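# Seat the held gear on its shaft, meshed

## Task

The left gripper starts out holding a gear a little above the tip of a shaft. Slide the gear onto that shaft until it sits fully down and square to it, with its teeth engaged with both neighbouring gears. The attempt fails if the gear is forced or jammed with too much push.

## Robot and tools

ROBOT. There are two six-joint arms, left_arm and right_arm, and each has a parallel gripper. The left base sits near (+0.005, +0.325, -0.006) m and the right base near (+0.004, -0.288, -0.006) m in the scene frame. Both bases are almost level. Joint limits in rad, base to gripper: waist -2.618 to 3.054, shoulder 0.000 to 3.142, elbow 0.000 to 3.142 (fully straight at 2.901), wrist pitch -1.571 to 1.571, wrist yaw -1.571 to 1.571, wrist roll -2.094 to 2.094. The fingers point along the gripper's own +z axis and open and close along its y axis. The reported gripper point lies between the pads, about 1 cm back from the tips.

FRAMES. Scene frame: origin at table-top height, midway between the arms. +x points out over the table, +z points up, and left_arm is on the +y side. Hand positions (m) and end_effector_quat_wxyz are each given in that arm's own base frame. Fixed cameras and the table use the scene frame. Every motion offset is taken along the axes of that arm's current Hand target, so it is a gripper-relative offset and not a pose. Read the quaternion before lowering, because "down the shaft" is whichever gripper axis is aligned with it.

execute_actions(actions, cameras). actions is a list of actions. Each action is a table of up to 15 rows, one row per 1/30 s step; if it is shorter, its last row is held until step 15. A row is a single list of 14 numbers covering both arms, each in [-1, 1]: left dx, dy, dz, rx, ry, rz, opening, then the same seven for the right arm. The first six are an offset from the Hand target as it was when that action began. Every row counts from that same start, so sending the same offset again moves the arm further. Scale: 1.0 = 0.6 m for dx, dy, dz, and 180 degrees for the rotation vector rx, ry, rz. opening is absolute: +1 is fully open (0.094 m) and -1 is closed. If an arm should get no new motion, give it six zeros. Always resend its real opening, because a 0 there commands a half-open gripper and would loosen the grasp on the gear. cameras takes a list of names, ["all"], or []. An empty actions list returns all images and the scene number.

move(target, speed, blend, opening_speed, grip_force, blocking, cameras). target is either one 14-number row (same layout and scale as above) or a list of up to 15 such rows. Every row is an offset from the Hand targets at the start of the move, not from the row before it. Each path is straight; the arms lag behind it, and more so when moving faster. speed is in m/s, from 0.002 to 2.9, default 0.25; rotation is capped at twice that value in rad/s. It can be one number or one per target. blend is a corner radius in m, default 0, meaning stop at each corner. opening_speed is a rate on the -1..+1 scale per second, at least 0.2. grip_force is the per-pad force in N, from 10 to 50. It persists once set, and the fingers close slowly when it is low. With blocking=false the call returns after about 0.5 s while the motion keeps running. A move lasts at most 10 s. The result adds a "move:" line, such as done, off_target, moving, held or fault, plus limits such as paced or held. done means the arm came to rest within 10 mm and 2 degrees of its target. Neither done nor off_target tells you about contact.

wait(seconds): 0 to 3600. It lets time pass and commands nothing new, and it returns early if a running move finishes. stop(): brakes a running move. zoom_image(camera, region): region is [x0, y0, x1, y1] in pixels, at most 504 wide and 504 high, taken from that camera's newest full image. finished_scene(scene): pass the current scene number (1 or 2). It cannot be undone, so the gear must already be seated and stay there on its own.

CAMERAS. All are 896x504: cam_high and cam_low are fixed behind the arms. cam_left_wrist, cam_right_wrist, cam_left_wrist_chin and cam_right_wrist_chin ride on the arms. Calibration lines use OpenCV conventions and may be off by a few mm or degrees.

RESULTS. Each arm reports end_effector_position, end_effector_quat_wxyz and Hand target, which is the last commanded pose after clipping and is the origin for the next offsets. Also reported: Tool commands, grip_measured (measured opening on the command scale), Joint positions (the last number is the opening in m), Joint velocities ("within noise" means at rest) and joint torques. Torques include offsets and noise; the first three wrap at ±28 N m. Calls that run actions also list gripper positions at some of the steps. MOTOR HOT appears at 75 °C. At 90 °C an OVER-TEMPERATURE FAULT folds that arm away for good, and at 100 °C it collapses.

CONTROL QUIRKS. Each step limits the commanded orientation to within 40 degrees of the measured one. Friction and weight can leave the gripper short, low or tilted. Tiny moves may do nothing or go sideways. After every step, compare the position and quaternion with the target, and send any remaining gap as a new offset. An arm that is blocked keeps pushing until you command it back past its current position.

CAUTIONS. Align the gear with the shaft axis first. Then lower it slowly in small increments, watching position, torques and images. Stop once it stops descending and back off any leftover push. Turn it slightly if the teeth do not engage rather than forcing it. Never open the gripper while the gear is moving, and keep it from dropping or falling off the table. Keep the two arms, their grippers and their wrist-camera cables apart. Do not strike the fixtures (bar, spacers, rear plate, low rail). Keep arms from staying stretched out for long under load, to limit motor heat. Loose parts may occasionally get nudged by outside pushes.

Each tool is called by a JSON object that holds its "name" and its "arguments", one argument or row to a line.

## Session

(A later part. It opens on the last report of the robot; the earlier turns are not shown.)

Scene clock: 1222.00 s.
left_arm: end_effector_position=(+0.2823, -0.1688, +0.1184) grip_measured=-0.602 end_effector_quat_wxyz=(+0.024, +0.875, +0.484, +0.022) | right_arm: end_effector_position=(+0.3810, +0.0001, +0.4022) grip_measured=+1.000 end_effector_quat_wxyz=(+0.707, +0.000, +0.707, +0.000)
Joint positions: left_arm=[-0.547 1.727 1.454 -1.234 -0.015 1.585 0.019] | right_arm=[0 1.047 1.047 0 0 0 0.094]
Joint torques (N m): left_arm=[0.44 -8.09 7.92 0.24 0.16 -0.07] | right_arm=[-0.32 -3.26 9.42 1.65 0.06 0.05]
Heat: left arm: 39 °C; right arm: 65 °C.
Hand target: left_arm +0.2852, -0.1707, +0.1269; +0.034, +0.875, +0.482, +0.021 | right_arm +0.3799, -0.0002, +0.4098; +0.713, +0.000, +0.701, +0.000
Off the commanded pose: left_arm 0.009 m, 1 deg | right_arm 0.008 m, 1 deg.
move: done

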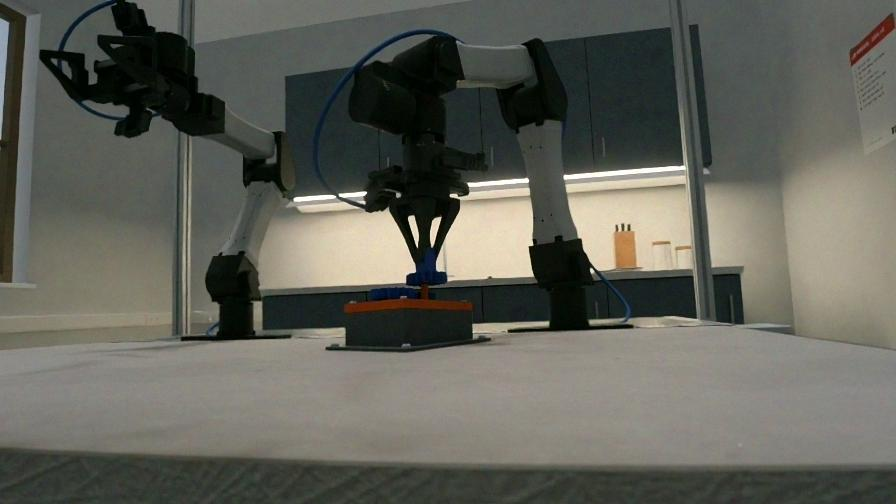

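{"name": "move", "arguments": {
  "target": [0,0.012,-0.005,0,0,0,-1,0,0,0,0,0,0,1],
  "speed": 0.03,
  "cameras": ["cam_low"]
}}

{"name": "zoom_image", "arguments": {
  "camera": "cam_low",
  "region": [400, 265, 450, 303]
}}

Scene clock: 1236.70 s.
left_arm: end_effector_position=(+0.2881, -0.1724, +0.1257) grip_measured=-0.602 end_effector_quat_wxyz=(+0.029, +0.874, +0.484, +0.025) | right_arm: end_effector_position=(+0.3810, +0.0001, +0.4022) grip_measured=+1.000 end_effector_quat_wxyz=(+0.707, +0.000, +0.707, +0.000)
Joint positions: left_arm=[-0.547 1.741 1.498 -1.252 -0.015 1.585 0.019] | right_arm=[0 1.047 1.047 0 0 0 0.094]
Joint torques (N m): left_arm=[0.4 -7.13 8.05 0.27 0.16 -0.08] | right_arm=[-0.34 -3.17 9.43 1.64 0.07 0.04]
Heat: left arm: 39 °C; right arm: 65 °C.
Hand target: left_arm +0.2911, -0.1744, +0.1306; +0.034, +0.875, +0.482, +0.021 | right_arm +0.3799, -0.0002, +0.4098; +0.713, +0.000, +0.701, +0.000
Off the commanded pose: left_arm 0.006 m, 1 deg | right_arm 0.008 m, 1 deg.
move: done

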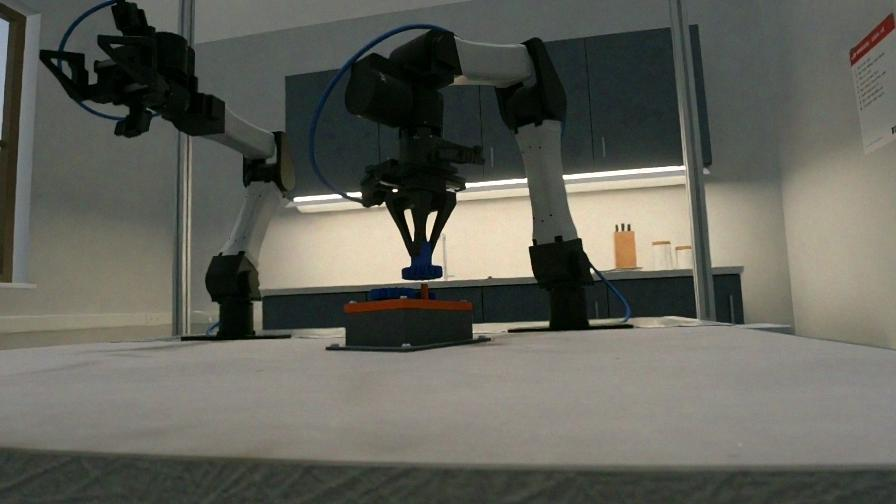

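Scaled by 10.080 from the camera's image (finer frame: 1280x720).

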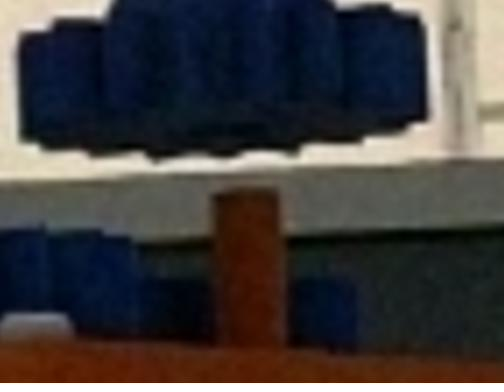

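{"name": "move", "arguments": {
  "target": [0,0.005,0.014,0,0,0,-1,0,0,0,0,0,0,1],
  "speed": 0.03,
  "cameras": ["cam_low"]
}}

{"name": "zoom_image", "arguments": {
  "camera": "cam_low",
  "region": [400, 265, 450, 303]
}}

Scene clock: 1253.40 s.
left_arm: end_effector_position=(+0.2881, -0.1724, +0.1211) grip_measured=-0.602 end_effector_quat_wxyz=(+0.023, +0.875, +0.484, +0.022) | right_arm: end_effector_position=(+0.3810, +0.0001, +0.4022) grip_measured=+1.000 end_effector_quat_wxyz=(+0.707, +0.000, +0.707, +0.000)
Joint positions: left_arm=[-0.547 1.756 1.498 -1.253 -0.015 1.585 0.019] | right_arm=[0 1.047 1.047 0 0 0 0.094]
Joint torques (N m): left_arm=[0.42 -7.24 6.87 0.51 0.17 -0.08] | right_arm=[-0.32 -3.12 9.39 1.66 0.07 0.05]
Heat: left arm: 40 °C; right arm: 65 °C.
Hand target: left_arm +0.2942, -0.1763, +0.1225; +0.034, +0.875, +0.482, +0.021 | right_arm +0.3799, -0.0002, +0.4098; +0.713, +0.000, +0.701, +0.000
Off the commanded pose: left_arm 0.007 m, 1 deg | right_arm 0.008 m, 1 deg.
move: done

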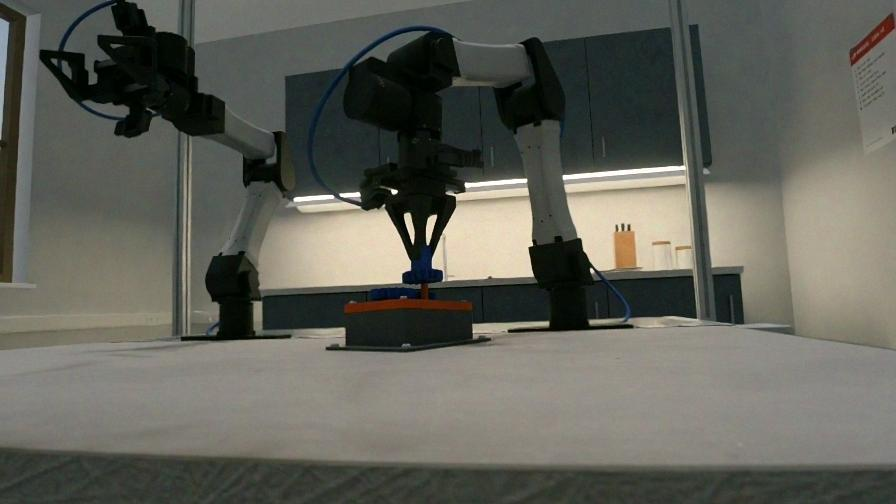

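Scaled by 10.080 from the camera's image (finer frame: 1280x720).

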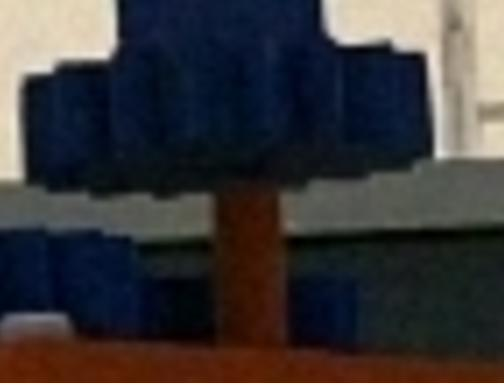

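{"name": "zoom_image", "arguments": {
  "camera": "cam_low",
  "region": [410, 274, 434, 292]
}}

Scaled by 21.000 from the camera's image (finer frame: 1280x720).

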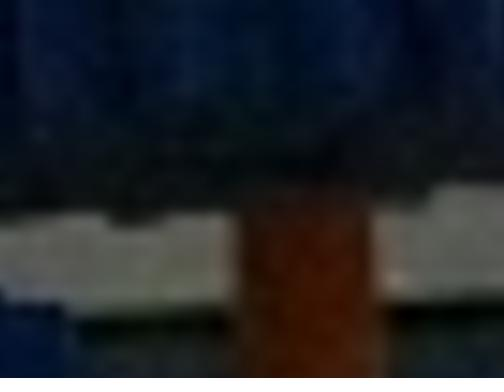

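{"name": "move", "arguments": {
  "target": [0.0005,-0.014,0.015,0,0,0,-1,0,0,0,0,0,0,1],
  "speed": 0.02,
  "cameras": ["cam_low"]
}}

{"name": "zoom_image", "arguments": {
  "camera": "cam_low",
  "region": [400, 265, 450, 303]
}}

Scene clock: 1271.30 s.
left_arm: end_effector_position=(+0.2899, -0.1736, +0.1184) grip_measured=-0.602 end_effector_quat_wxyz=(+0.034, +0.874, +0.483, +0.028) | right_arm: end_effector_position=(+0.3810, +0.0001, +0.4022) grip_measured=+1.000 end_effector_quat_wxyz=(+0.707, +0.000, +0.707, +0.000)
Joint positions: left_arm=[-0.547 1.74 1.468 -1.212 -0.015 1.585 0.019] | right_arm=[0 1.047 1.047 0 0 0 0.094]
Joint torques (N m): left_arm=[0.51 -8.08 3.71 0.57 0.17 -0.07] | right_arm=[-0.36 -3.14 9.51 1.67 0.05 0.04]
Heat: left arm: 40 °C; right arm: 65 °C.
Hand target: left_arm +0.2879, -0.1719, +0.1128; +0.034, +0.875, +0.482, +0.021 | right_arm +0.3799, -0.0002, +0.4098; +0.713, +0.000, +0.701, +0.000
Off the commanded pose: left_arm 0.006 m, 1 deg | right_arm 0.008 m, 1 deg.
move: done

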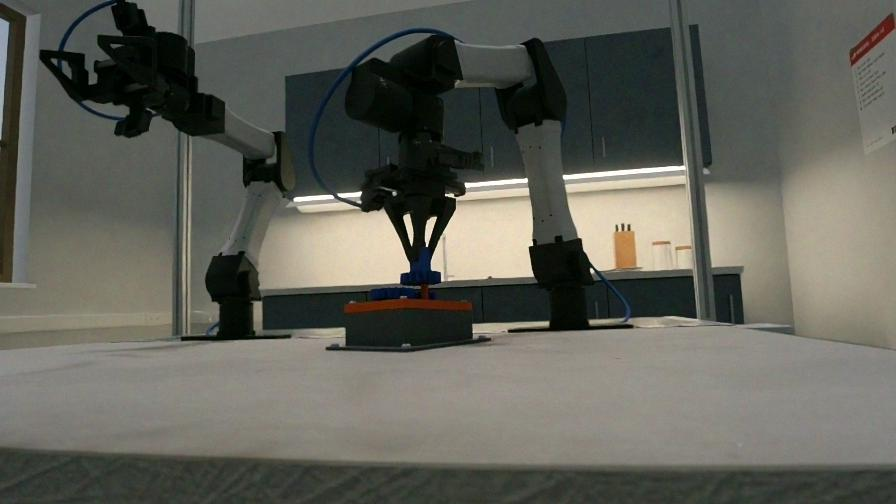

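Scaled by 10.080 from the camera's image (finer frame: 1280x720).

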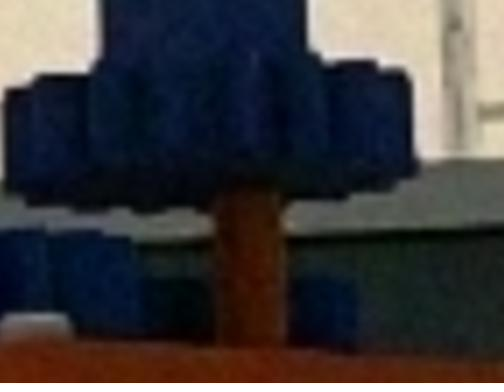

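{"name": "move", "arguments": {
  "target": [0,-0.011,-0.010,0.004,0,0,-1,0,0,0,0,0,0,1],
  "speed": 0.015,
  "cameras": ["cam_low"]
}}

{"name": "zoom_image", "arguments": {
  "camera": "cam_low",
  "region": [400, 265, 450, 303]
}}

Scene clock: 1281.33 s.
left_arm: end_effector_position=(+0.2899, -0.1736, +0.1188) grip_measured=-0.602 end_effector_quat_wxyz=(+0.034, +0.874, +0.483, +0.028) | right_arm: end_effector_position=(+0.3810, +0.0001, +0.4022) grip_measured=+1.000 end_effector_quat_wxyz=(+0.707, +0.000, +0.707, +0.000)
Joint positions: left_arm=[-0.547 1.739 1.468 -1.212 -0.015 1.586 0.019] | right_arm=[0 1.047 1.047 0 0 0 0.094]
Joint torques (N m): left_arm=[0.5 -9.29 4 0.28 0.18 -0.06] | right_arm=[-0.25 -3.19 9.44 1.65 0.05 0.05]
Heat: left arm: 41 °C; right arm: 65 °C.
Hand target: left_arm +0.2819, -0.1682, +0.1182; +0.028, +0.876, +0.482, +0.018 | right_arm +0.3799, -0.0002, +0.4098; +0.713, +0.000, +0.701, +0.000
Off the commanded pose: left_arm 0.010 m, 1 deg | right_arm 0.008 m, 1 deg.
move: done

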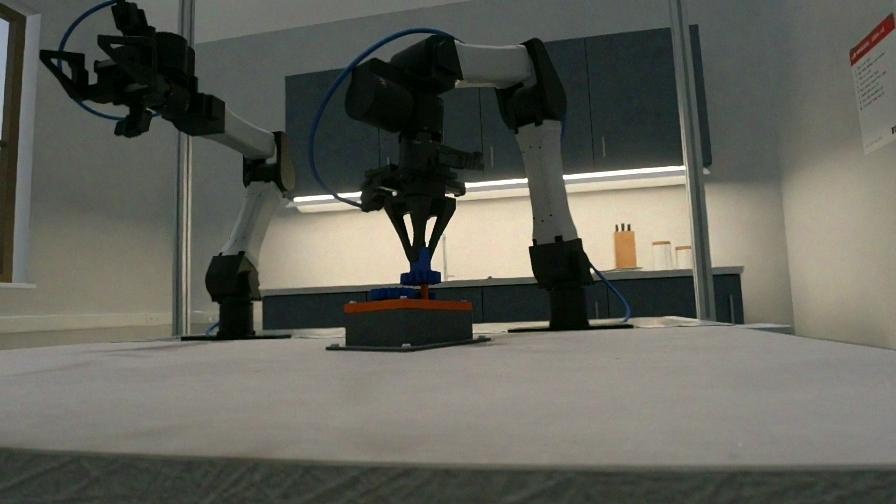

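Scaled by 10.080 from the camera's image (finer frame: 1280x720).

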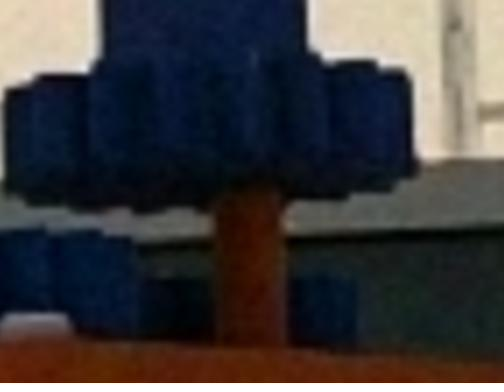

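{"name": "move", "arguments": {
  "target": [0,-0.007,0,0,0,0,-1,0,0,0,0,0,0,1],
  "speed": 0.01,
  "cameras": ["cam_low"]
}}

{"name": "zoom_image", "arguments": {
  "camera": "cam_low",
  "region": [400, 265, 450, 303]
}}

Scene clock: 1289.27 s.
left_arm: end_effector_position=(+0.2837, -0.1700, +0.1158) grip_measured=-0.602 end_effector_quat_wxyz=(+0.029, +0.875, +0.483, +0.023) | right_arm: end_effector_position=(+0.3810, +0.0001, +0.4022) grip_measured=+1.000 end_effector_quat_wxyz=(+0.707, +0.000, +0.707, +0.000)
Joint positions: left_arm=[-0.546 1.724 1.44 -1.212 -0.012 1.586 0.019] | right_arm=[0 1.047 1.047 0 0 0 0.094]
Joint torques (N m): left_arm=[0.44 -9.28 4.64 0.3 0.14 -0.07] | right_arm=[-0.28 -3.17 9.47 1.65 0.06 0.05]
Heat: left arm: 42 °C; right arm: 66 °C.
Hand target: left_arm +0.2783, -0.1659, +0.1179; +0.028, +0.875, +0.482, +0.018 | right_arm +0.3799, -0.0002, +0.4098; +0.713, +0.000, +0.701, +0.000
Off the commanded pose: left_arm 0.007 m, 1 deg | right_arm 0.008 m, 1 deg.
move: done

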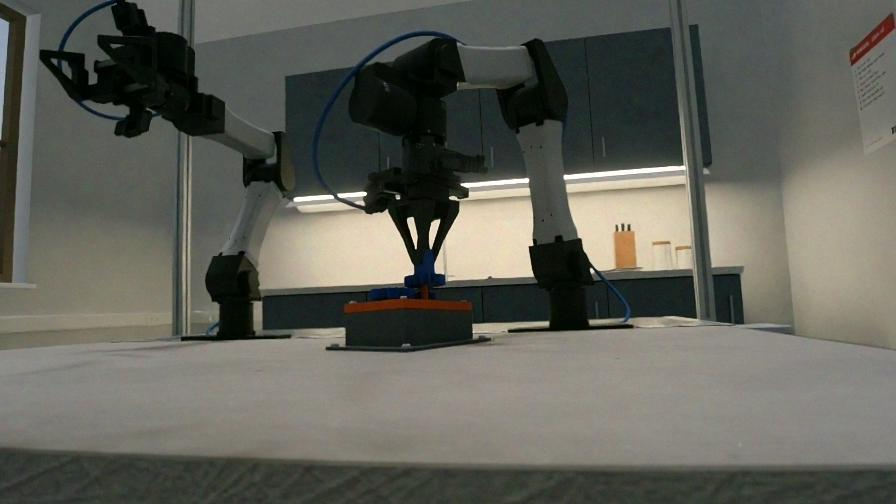

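Scaled by 10.080 from the camera's image (finer frame: 1280x720).

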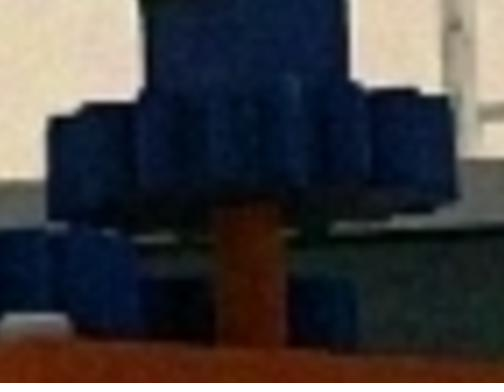

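{"name": "move", "arguments": {
  "target": [0,0.008,0.010,-0.0033,0,0,-1,0,0,0,0,0,0,1],
  "speed": 0.02,
  "cameras": ["cam_low","cam_left_wrist"]
}}

{"name": "zoom_image", "arguments": {
  "camera": "cam_low",
  "region": [400, 265, 450, 303]
}}

{"name": "zoom_image", "arguments": {
  "camera": "cam_left_wrist",
  "region": [350, 270, 570, 435]
}}

Scene clock: 1297.10 s.
left_arm: end_effector_position=(+0.2841, -0.1703, +0.1131) grip_measured=-0.602 end_effector_quat_wxyz=(+0.030, +0.875, +0.483, +0.024) | right_arm: end_effector_position=(+0.3810, +0.0001, +0.4022) grip_measured=+1.000 end_effector_quat_wxyz=(+0.707, +0.000, +0.707, +0.000)
Joint positions: left_arm=[-0.546 1.724 1.428 -1.198 -0.012 1.586 0.019] | right_arm=[0 1.047 1.047 0 0 0 0.094]
Joint torques (N m): left_arm=[0.47 -8.4 4.7 0.47 0.13 -0.07] | right_arm=[-0.32 -3.17 9.39 1.66 0.05 0.04]
Heat: left arm: 42 °C; right arm: 66 °C.
Hand target: left_arm +0.2827, -0.1686, +0.1122; +0.033, +0.875, +0.482, +0.020 | right_arm +0.3799, -0.0002, +0.4098; +0.713, +0.000, +0.701, +0.000
Off the commanded pose: left_arm 0.002 m, 1 deg | right_arm 0.008 m, 1 deg.
move: done
cam_left_wrist: T_world_to_cam=[[-0.77877, 0.6116, -0.13951, 0.34564], [0.53433, 0.76323, 0.36327, -0.00667], [0.32865, 0.20836, -0.92118, 0.16511]] pos_world=[0.21847, -0.24071, 0.20274]

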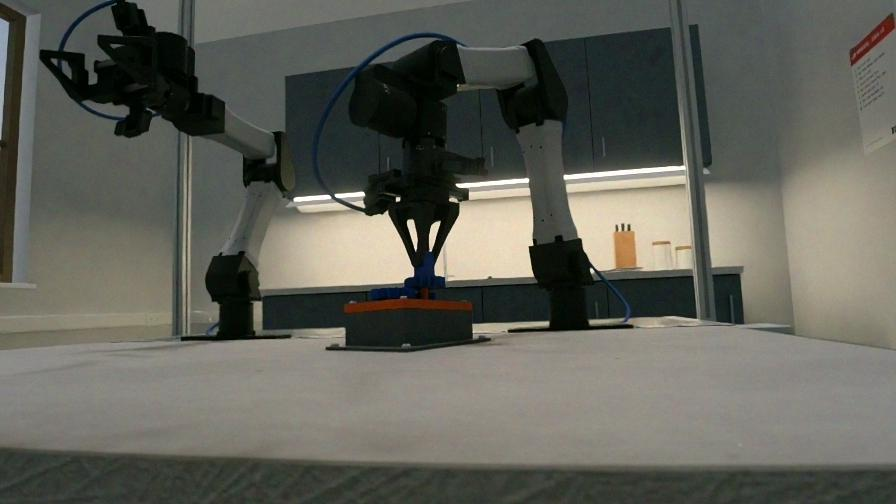

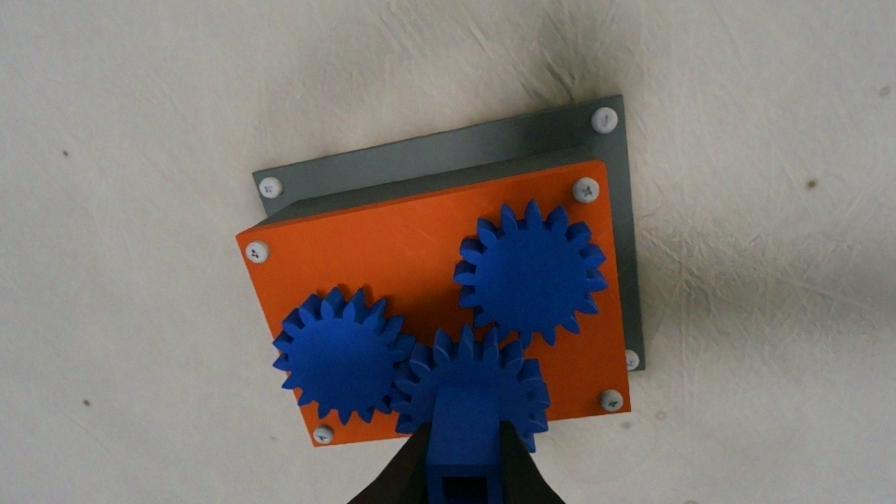

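Scaled by 10.080 from the camera's image (finer frame: 1280x720).

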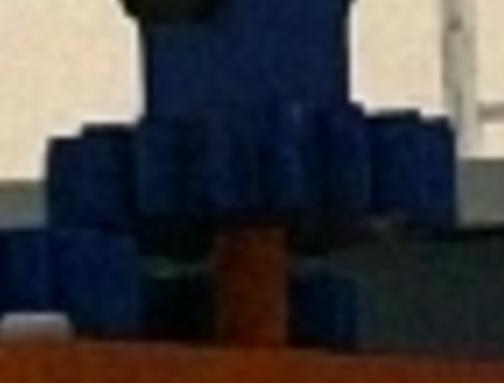

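Scaled by 2.291 from the camera's image (finer frame: 1280x720).

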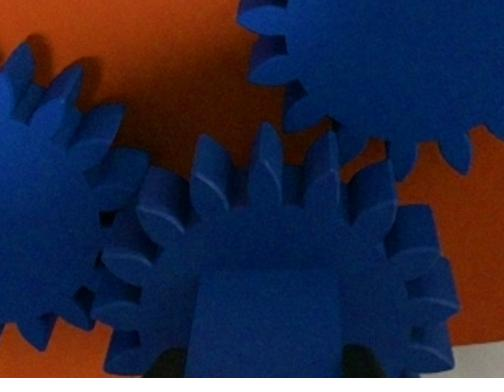

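{"name": "move", "arguments": {
  "target": [0,0,0.010,0,0,0,-1,0,0,0,0,0,0,1],
  "speed": 0.02,
  "cameras": ["cam_left_wrist"]
}}

{"name": "zoom_image", "arguments": {
  "camera": "cam_left_wrist",
  "region": [350, 270, 570, 435]
}}

Scene clock: 1312.03 s.
left_arm: end_effector_position=(+0.2843, -0.1704, +0.1103) grip_measured=-0.602 end_effector_quat_wxyz=(+0.031, +0.875, +0.483, +0.024) | right_arm: end_effector_position=(+0.3810, +0.0001, +0.4022) grip_measured=+1.000 end_effector_quat_wxyz=(+0.707, +0.000, +0.707, +0.000)
Joint positions: left_arm=[-0.546 1.724 1.417 -1.186 -0.012 1.587 0.019] | right_arm=[0 1.047 1.047 0 0 0 0.094]
Joint torques (N m): left_arm=[0.51 -8.09 4.1 0.55 0.14 -0.09] | right_arm=[-0.2 -3.17 9.43 1.66 0.08 0.05]
Heat: left arm: 43 °C; right arm: 66 °C.
Hand target: left_arm +0.2831, -0.1689, +0.1062; +0.033, +0.875, +0.482, +0.020 | right_arm +0.3799, -0.0002, +0.4098; +0.713, +0.000, +0.701, +0.000
Off the commanded pose: left_arm 0.004 m, 1 deg | right_arm 0.008 m, 1 deg.
move: done
cam_left_wrist: T_world_to_cam=[[-0.77809, 0.61213, -0.14097, 0.34551], [0.53446, 0.76305, 0.36346, -0.00576], [0.33005, 0.20746, -0.92088, 0.16195]] pos_world=[0.21847, -0.24071, 0.19994]

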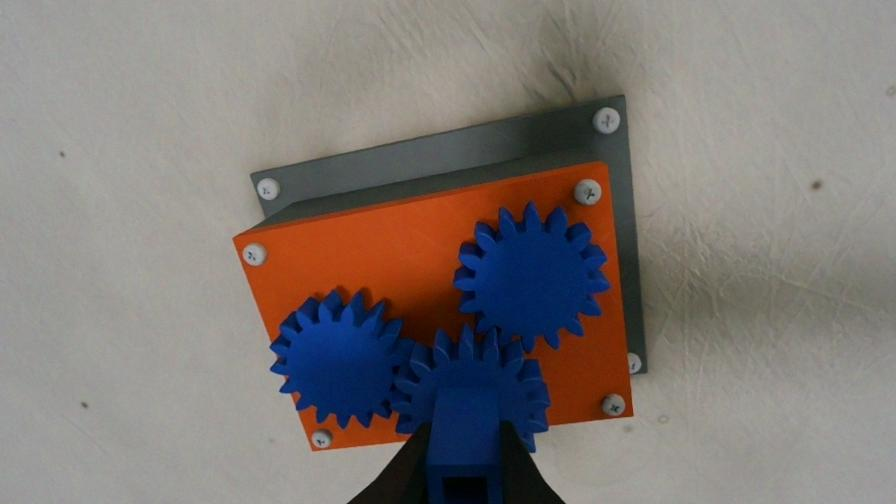

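Scaled by 2.291 from the camera's image (finer frame: 1280x720).

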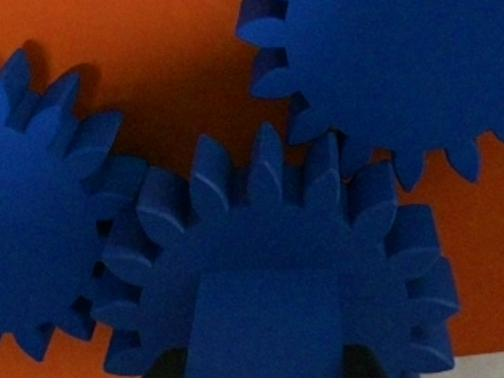

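{"name": "move", "arguments": {
  "target": [0,0,0.010,0,0,0,-1,0,0,0,0,0,0,1],
  "speed": 0.02,
  "cameras": ["cam_low","cam_left_wrist"]
}}

{"name": "zoom_image", "arguments": {
  "camera": "cam_low",
  "region": [400, 265, 450, 303]
}}

{"name": "zoom_image", "arguments": {
  "camera": "cam_left_wrist",
  "region": [350, 270, 570, 435]
}}

Scene clock: 1320.43 s.
left_arm: end_effector_position=(+0.2841, -0.1703, +0.1095) grip_measured=-0.602 end_effector_quat_wxyz=(+0.034, +0.875, +0.482, +0.026) | right_arm: end_effector_position=(+0.3810, +0.0001, +0.4022) grip_measured=+1.000 end_effector_quat_wxyz=(+0.707, +0.000, +0.707, +0.000)
Joint positions: left_arm=[-0.546 1.717 1.405 -1.173 -0.012 1.589 0.019] | right_arm=[0 1.047 1.047 0 0 0 0.094]
Joint torques (N m): left_arm=[0.47 -7.17 3.43 0.68 0.14 -0.11] | right_arm=[-0.31 -3.22 9.4 1.65 0.04 0.04]
Heat: left arm: 43 °C; right arm: 66 °C.
Hand target: left_arm +0.2836, -0.1691, +0.1003; +0.033, +0.875, +0.482, +0.020 | right_arm +0.3799, -0.0002, +0.4098; +0.713, +0.000, +0.701, +0.000
Off the commanded pose: left_arm 0.009 m, 1 deg | right_arm 0.008 m, 1 deg.
move: done
cam_left_wrist: T_world_to_cam=[[-0.77628, 0.61275, -0.14806, 0.3456], [0.53334, 0.76361, 0.36394, -0.00506], [0.33607, 0.20355, -0.91958, 0.15867]] pos_world=[0.21766, -0.2402, 0.19892]

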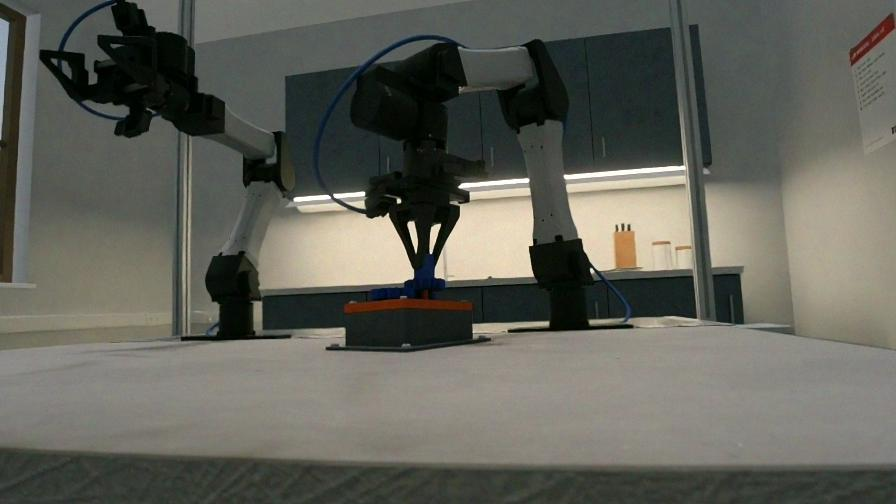

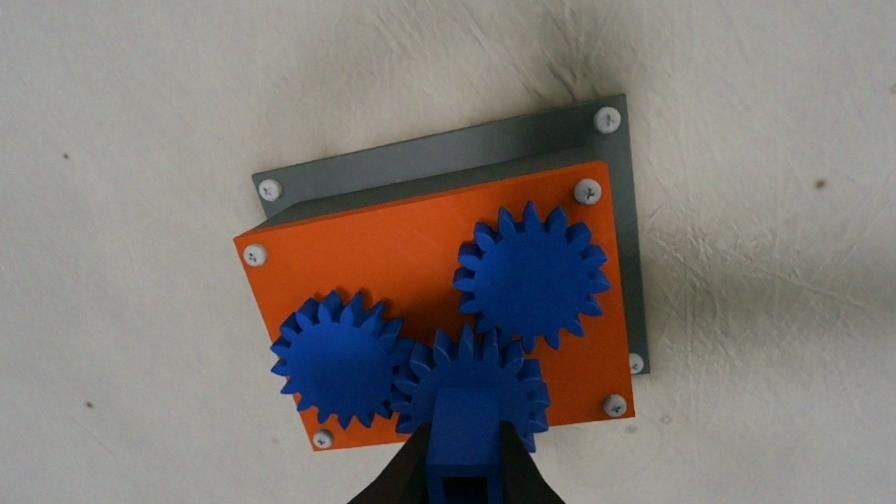

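Scaled by 10.080 from the camera's image (finer frame: 1280x720).

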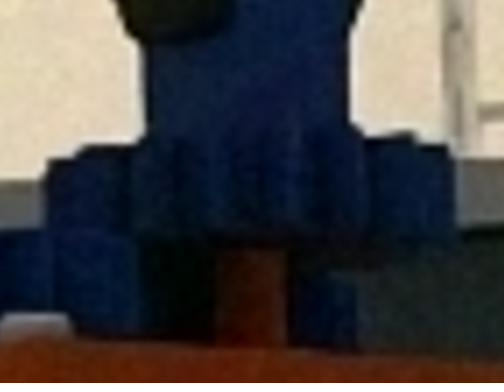

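Scaled by 2.291 from the camera's image (finer frame: 1280x720).

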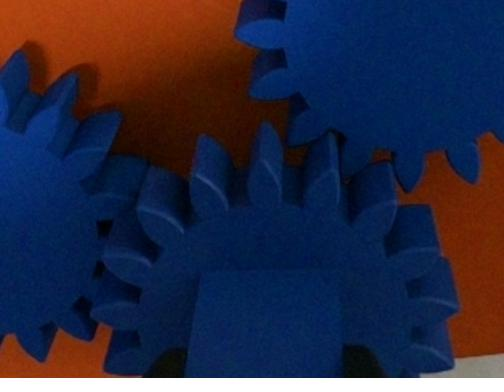

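{"name": "move", "arguments": {
  "target": [
    [0,0.001,-0.009,0,0,0.018,-1,0,0,0,0,0,0,1],
    [0,0.001,0.002,0,0,0.018,-1,0,0,0,0,0,0,1]
  ],
  "speed": 0.02,
  "cameras": ["cam_left_wrist"]
}}

{"name": "zoom_image", "arguments": {
  "camera": "cam_left_wrist",
  "region": [350, 270, 570, 435]
}}

Scene clock: 1342.23 s.
left_arm: end_effector_position=(+0.2845, -0.1711, +0.1097) grip_measured=-0.602 end_effector_quat_wxyz=(+0.036, +0.888, +0.458, +0.027) | right_arm: end_effector_position=(+0.3810, +0.0001, +0.4022) grip_measured=+1.000 end_effector_quat_wxyz=(+0.707, +0.000, +0.707, +0.000)
Joint positions: left_arm=[-0.546 1.717 1.405 -1.17 -0.009 1.644 0.019] | right_arm=[0 1.047 1.047 0 0 0 0.094]
Joint torques (N m): left_arm=[0.44 -6.9 3.37 0.67 0.12 -0.09] | right_arm=[-0.31 -3.14 9.44 1.67 0.06 0.06]
Heat: left arm: 42 °C; right arm: 66 °C.
Hand target: left_arm +0.2842, -0.1695, +0.0992; +0.032, +0.889, +0.457, +0.021 | right_arm +0.3799, -0.0002, +0.4098; +0.713, +0.000, +0.701, +0.000
Off the commanded pose: left_arm 0.011 m, 1 deg | right_arm 0.008 m, 1 deg.
move: off_target (left_arm)
cam_left_wrist: T_world_to_cam=[[-0.74064, 0.65482, -0.15056, 0.34371], [0.57345, 0.73282, 0.36624, -0.02167], [0.35015, 0.18491, -0.91826, 0.15151]] pos_world=[0.21394, -0.2372, 0.19881]

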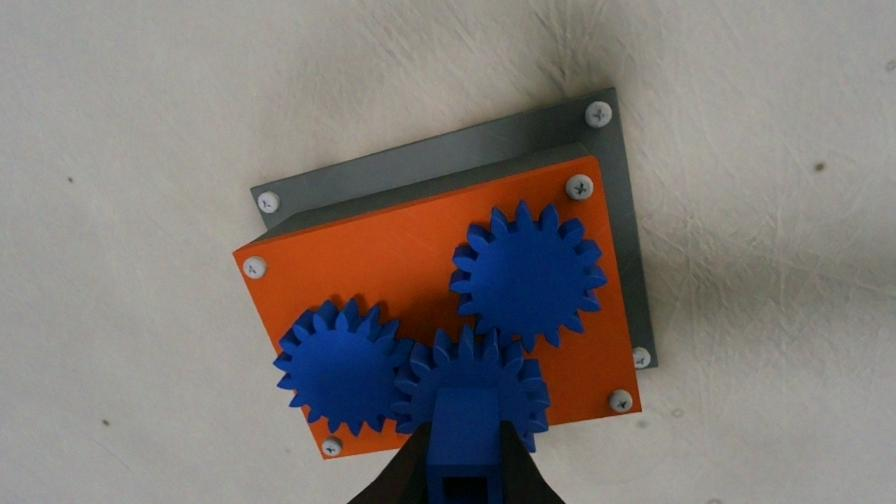

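Scaled by 2.291 from the camera's image (finer frame: 1280x720).

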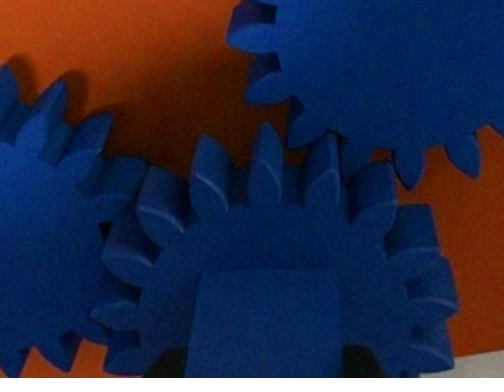

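{"name": "move", "arguments": {
  "target": [
    [0,0,-0.003,0.005,0,-0.012,-1,0,0,0,0,0,0,1],
    [0,0,0.003,0.006,0,0.015,-1,0,0,0,0,0,0,1],
    [0,0,0.003,0.003,0,-0.02,-1,0,0,0,0,0,0,1],
    [0,-0.003,0.004,0.005,0,0,-1,0,0,0,0,0,0,1]
  ],
  "speed": 0.03,
  "blend": 0.0005,
  "cameras": ["cam_low","cam_left_wrist"]
}}

{"name": "zoom_image", "arguments": {
  "camera": "cam_low",
  "region": [400, 265, 450, 303]
}}

{"name": "zoom_image", "arguments": {
  "camera": "cam_left_wrist",
  "region": [350, 270, 570, 435]
}}

Scene clock: 1364.43 s.
left_arm: end_effector_position=(+0.2846, -0.1711, +0.1097) grip_measured=-0.602 end_effector_quat_wxyz=(+0.036, +0.888, +0.458, +0.027) | right_arm: end_effector_position=(+0.3810, +0.0001, +0.4022) grip_measured=+1.000 end_effector_quat_wxyz=(+0.707, +0.000, +0.707, +0.000)
Joint positions: left_arm=[-0.546 1.717 1.405 -1.17 -0.009 1.643 0.019] | right_arm=[0 1.047 1.047 0 0 0 0.094]
Joint torques (N m): left_arm=[0.46 -6.12 3.47 0.59 0.1 -0.09] | right_arm=[-0.31 -3.12 9.51 1.66 0.06 0.04]
Heat: left arm: 41 °C; right arm: 66 °C.
Hand target: left_arm +0.2829, -0.1685, +0.0967; +0.025, +0.889, +0.457, +0.018 | right_arm +0.3799, -0.0002, +0.4098; +0.713, +0.000, +0.701, +0.000
Off the commanded pose: left_arm 0.013 m, 2 deg | right_arm 0.008 m, 1 deg.
move: off_target (left_arm)
cam_left_wrist: T_world_to_cam=[[-0.74163, 0.65362, -0.15091, 0.34392], [0.57223, 0.73382, 0.36615, -0.02119], [0.35007, 0.18519, -0.91824, 0.15154]] pos_world=[0.21414, -0.23731, 0.19881]

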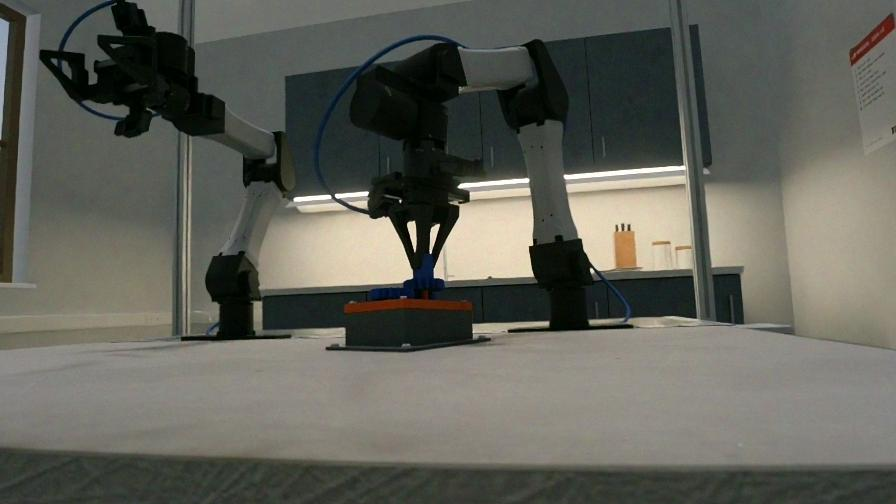

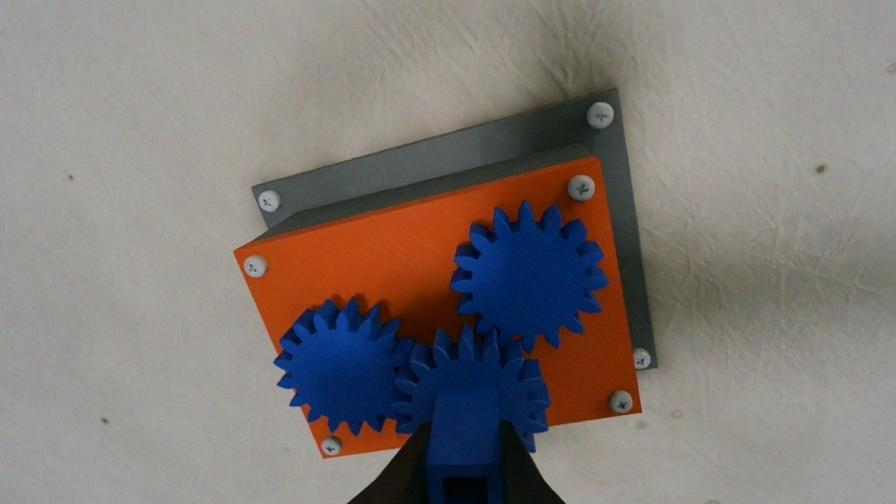

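Scaled by 10.080 from the camera's image (finer frame: 1280x720).

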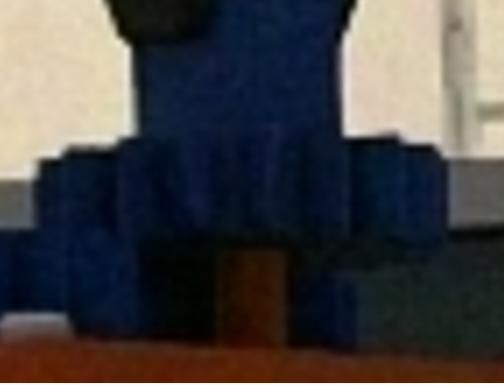

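Scaled by 2.291 from the camera's image (finer frame: 1280x720).

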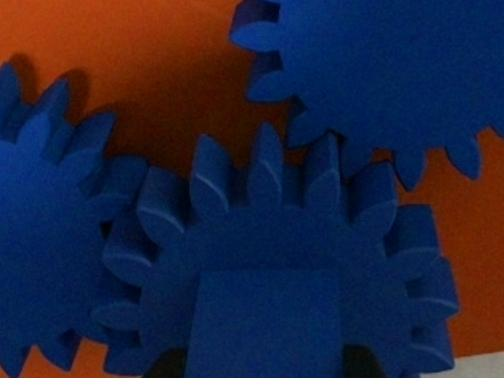

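{"name": "move", "arguments": {
  "target": [
    [0,0,-0.012,0.010,0,-0.004,-1,0,0,0,0,0,0,1],
    [0,0,-0.002,0.008,0,-0.004,-1,0,0,0,0,0,0,1]
  ],
  "speed": 0.03,
  "cameras": ["cam_low"]
}}

{"name": "zoom_image", "arguments": {
  "camera": "cam_low",
  "region": [400, 265, 450, 303]
}}

Scene clock: 1378.13 s.
left_arm: end_effector_position=(+0.2848, -0.1712, +0.1101) grip_measured=-0.602 end_effector_quat_wxyz=(+0.029, +0.888, +0.458, +0.023) | right_arm: end_effector_position=(+0.3810, +0.0001, +0.4022) grip_measured=+1.000 end_effector_quat_wxyz=(+0.707, +0.000, +0.707, +0.000)
Joint positions: left_arm=[-0.546 1.732 1.426 -1.191 -0.009 1.643 0.019] | right_arm=[0 1.047 1.047 0 0 0 0.094]
Joint torques (N m): left_arm=[0.34 -5.68 4.46 0.45 0.07 -0.22] | right_arm=[-0.31 -3.14 9.46 1.66 0.06 0.04]
Heat: left arm: 40 °C; right arm: 66 °C.
Hand target: left_arm +0.2828, -0.1685, +0.0979; +0.014, +0.886, +0.463, +0.012 | right_arm +0.3799, -0.0002, +0.4098; +0.713, +0.000, +0.701, +0.000
Off the commanded pose: left_arm 0.013 m, 2 deg | right_arm 0.008 m, 1 deg.
move: off_target (left_arm)

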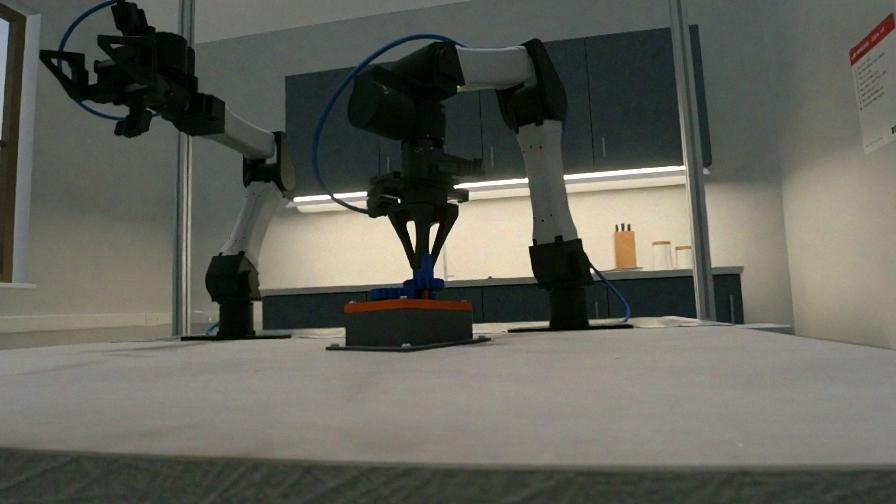

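Scaled by 10.080 from the camera's image (finer frame: 1280x720).

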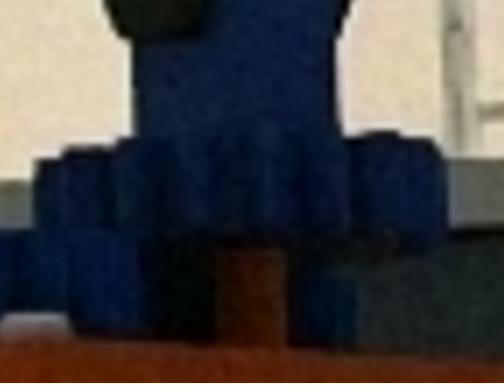

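{"name": "wait", "arguments": {
  "seconds": 0,
  "cameras": ["cam_left_wrist","cam_left_wrist_chin"]
}}

{"name": "zoom_image", "arguments": {
  "camera": "cam_left_wrist",
  "region": [465, 305, 545, 365]
}}

{"name": "zoom_image", "arguments": {
  "camera": "cam_left_wrist",
  "region": [370, 330, 450, 420]
}}

{"name": "zoom_image", "arguments": {
  "camera": "cam_left_wrist_chin",
  "region": [310, 80, 550, 260]
}}

Scene clock: 1385.37 s.
left_arm: end_effector_position=(+0.2848, -0.1712, +0.1101) grip_measured=-0.602 end_effector_quat_wxyz=(+0.029, +0.888, +0.458, +0.023) | right_arm: end_effector_position=(+0.3810, +0.0001, +0.4022) grip_measured=+1.000 end_effector_quat_wxyz=(+0.707, +0.000, +0.707, +0.000)
Joint positions: left_arm=[-0.546 1.732 1.426 -1.191 -0.009 1.643 0.019] | right_arm=[0 1.047 1.047 0 0 0 0.094]
Joint torques (N m): left_arm=[0.36 -5.61 4.4 0.46 0.08 -0.23] | right_arm=[-0.34 -3.19 9.48 1.65 0.06 0.05]
Heat: left arm: 39 °C; right arm: 66 °C.
Hand target: left_arm +0.2828, -0.1685, +0.0979; +0.014, +0.886, +0.463, +0.012 | right_arm +0.3799, -0.0002, +0.4098; +0.713, +0.000, +0.701, +0.000
Tool commands: left_gripper/opening=-1.0 right_gripper/opening=+1.0
Off the commanded pose: left_arm 0.013 m, 2 deg | right_arm 0.008 m, 1 deg.
cam_left_wrist: T_world_to_cam=[[-0.74331, 0.65512, -0.13531, 0.34316], [0.57752, 0.73053, 0.36442, -0.02324], [0.33759, 0.19274, -0.92135, 0.15711]] pos_world=[0.21546, -0.23812, 0.19965]
cam_left_wrist_chin: T_world_to_cam=[[-0.76823, 0.63985, -0.02017, 0.32944], [0.61594, 0.7302, -0.29567, -0.0604], [-0.17445, -0.23956, -0.95508, 0.22475]] pos_world=[0.3295, -0.11285, 0.20343]

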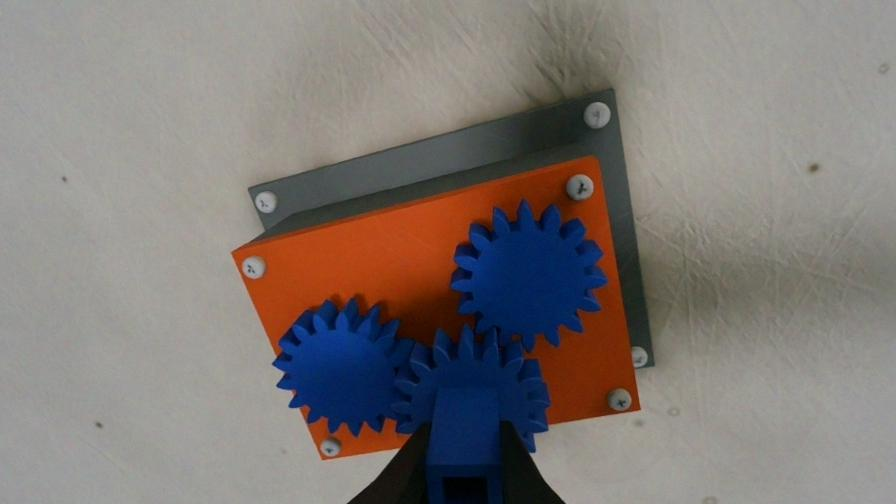

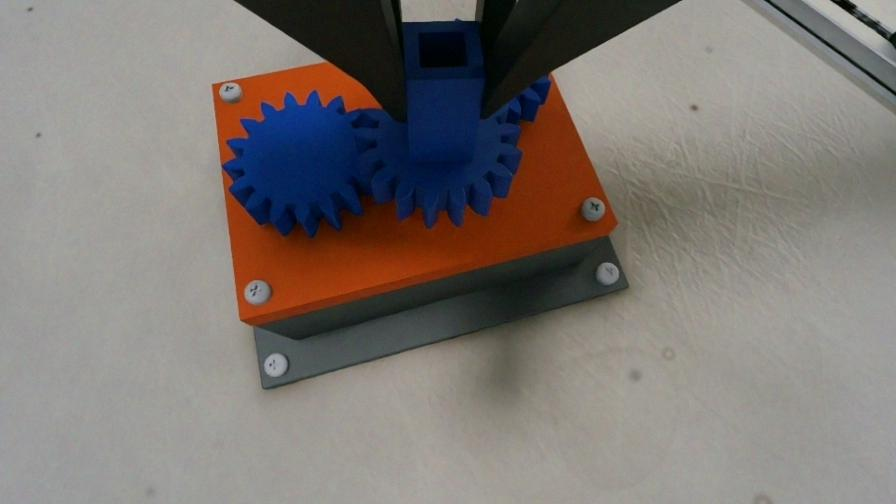

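Scaled by 6.300 from the camera's image (finer frame: 1280x720).

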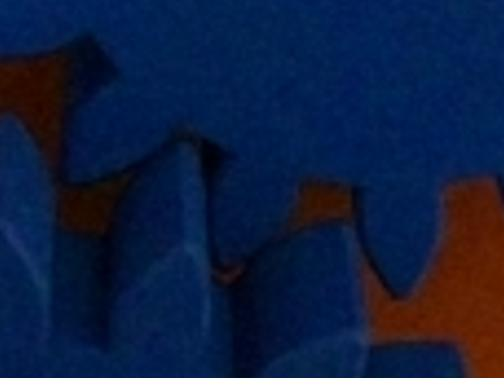

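Scaled by 5.600 from the camera's image (finer frame: 1280x720).

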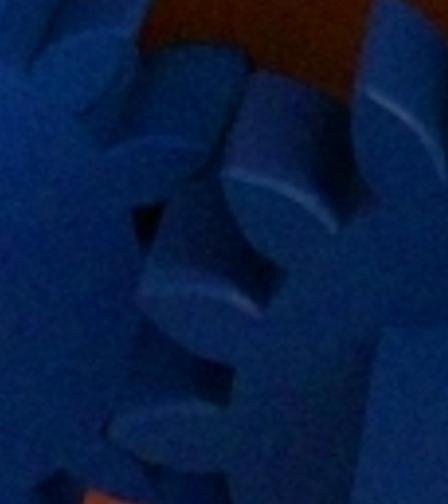

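Scaled by 2.100 from the camera's image (finer frame: 1280x720).

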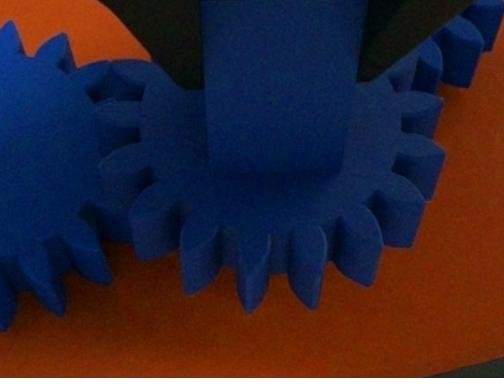

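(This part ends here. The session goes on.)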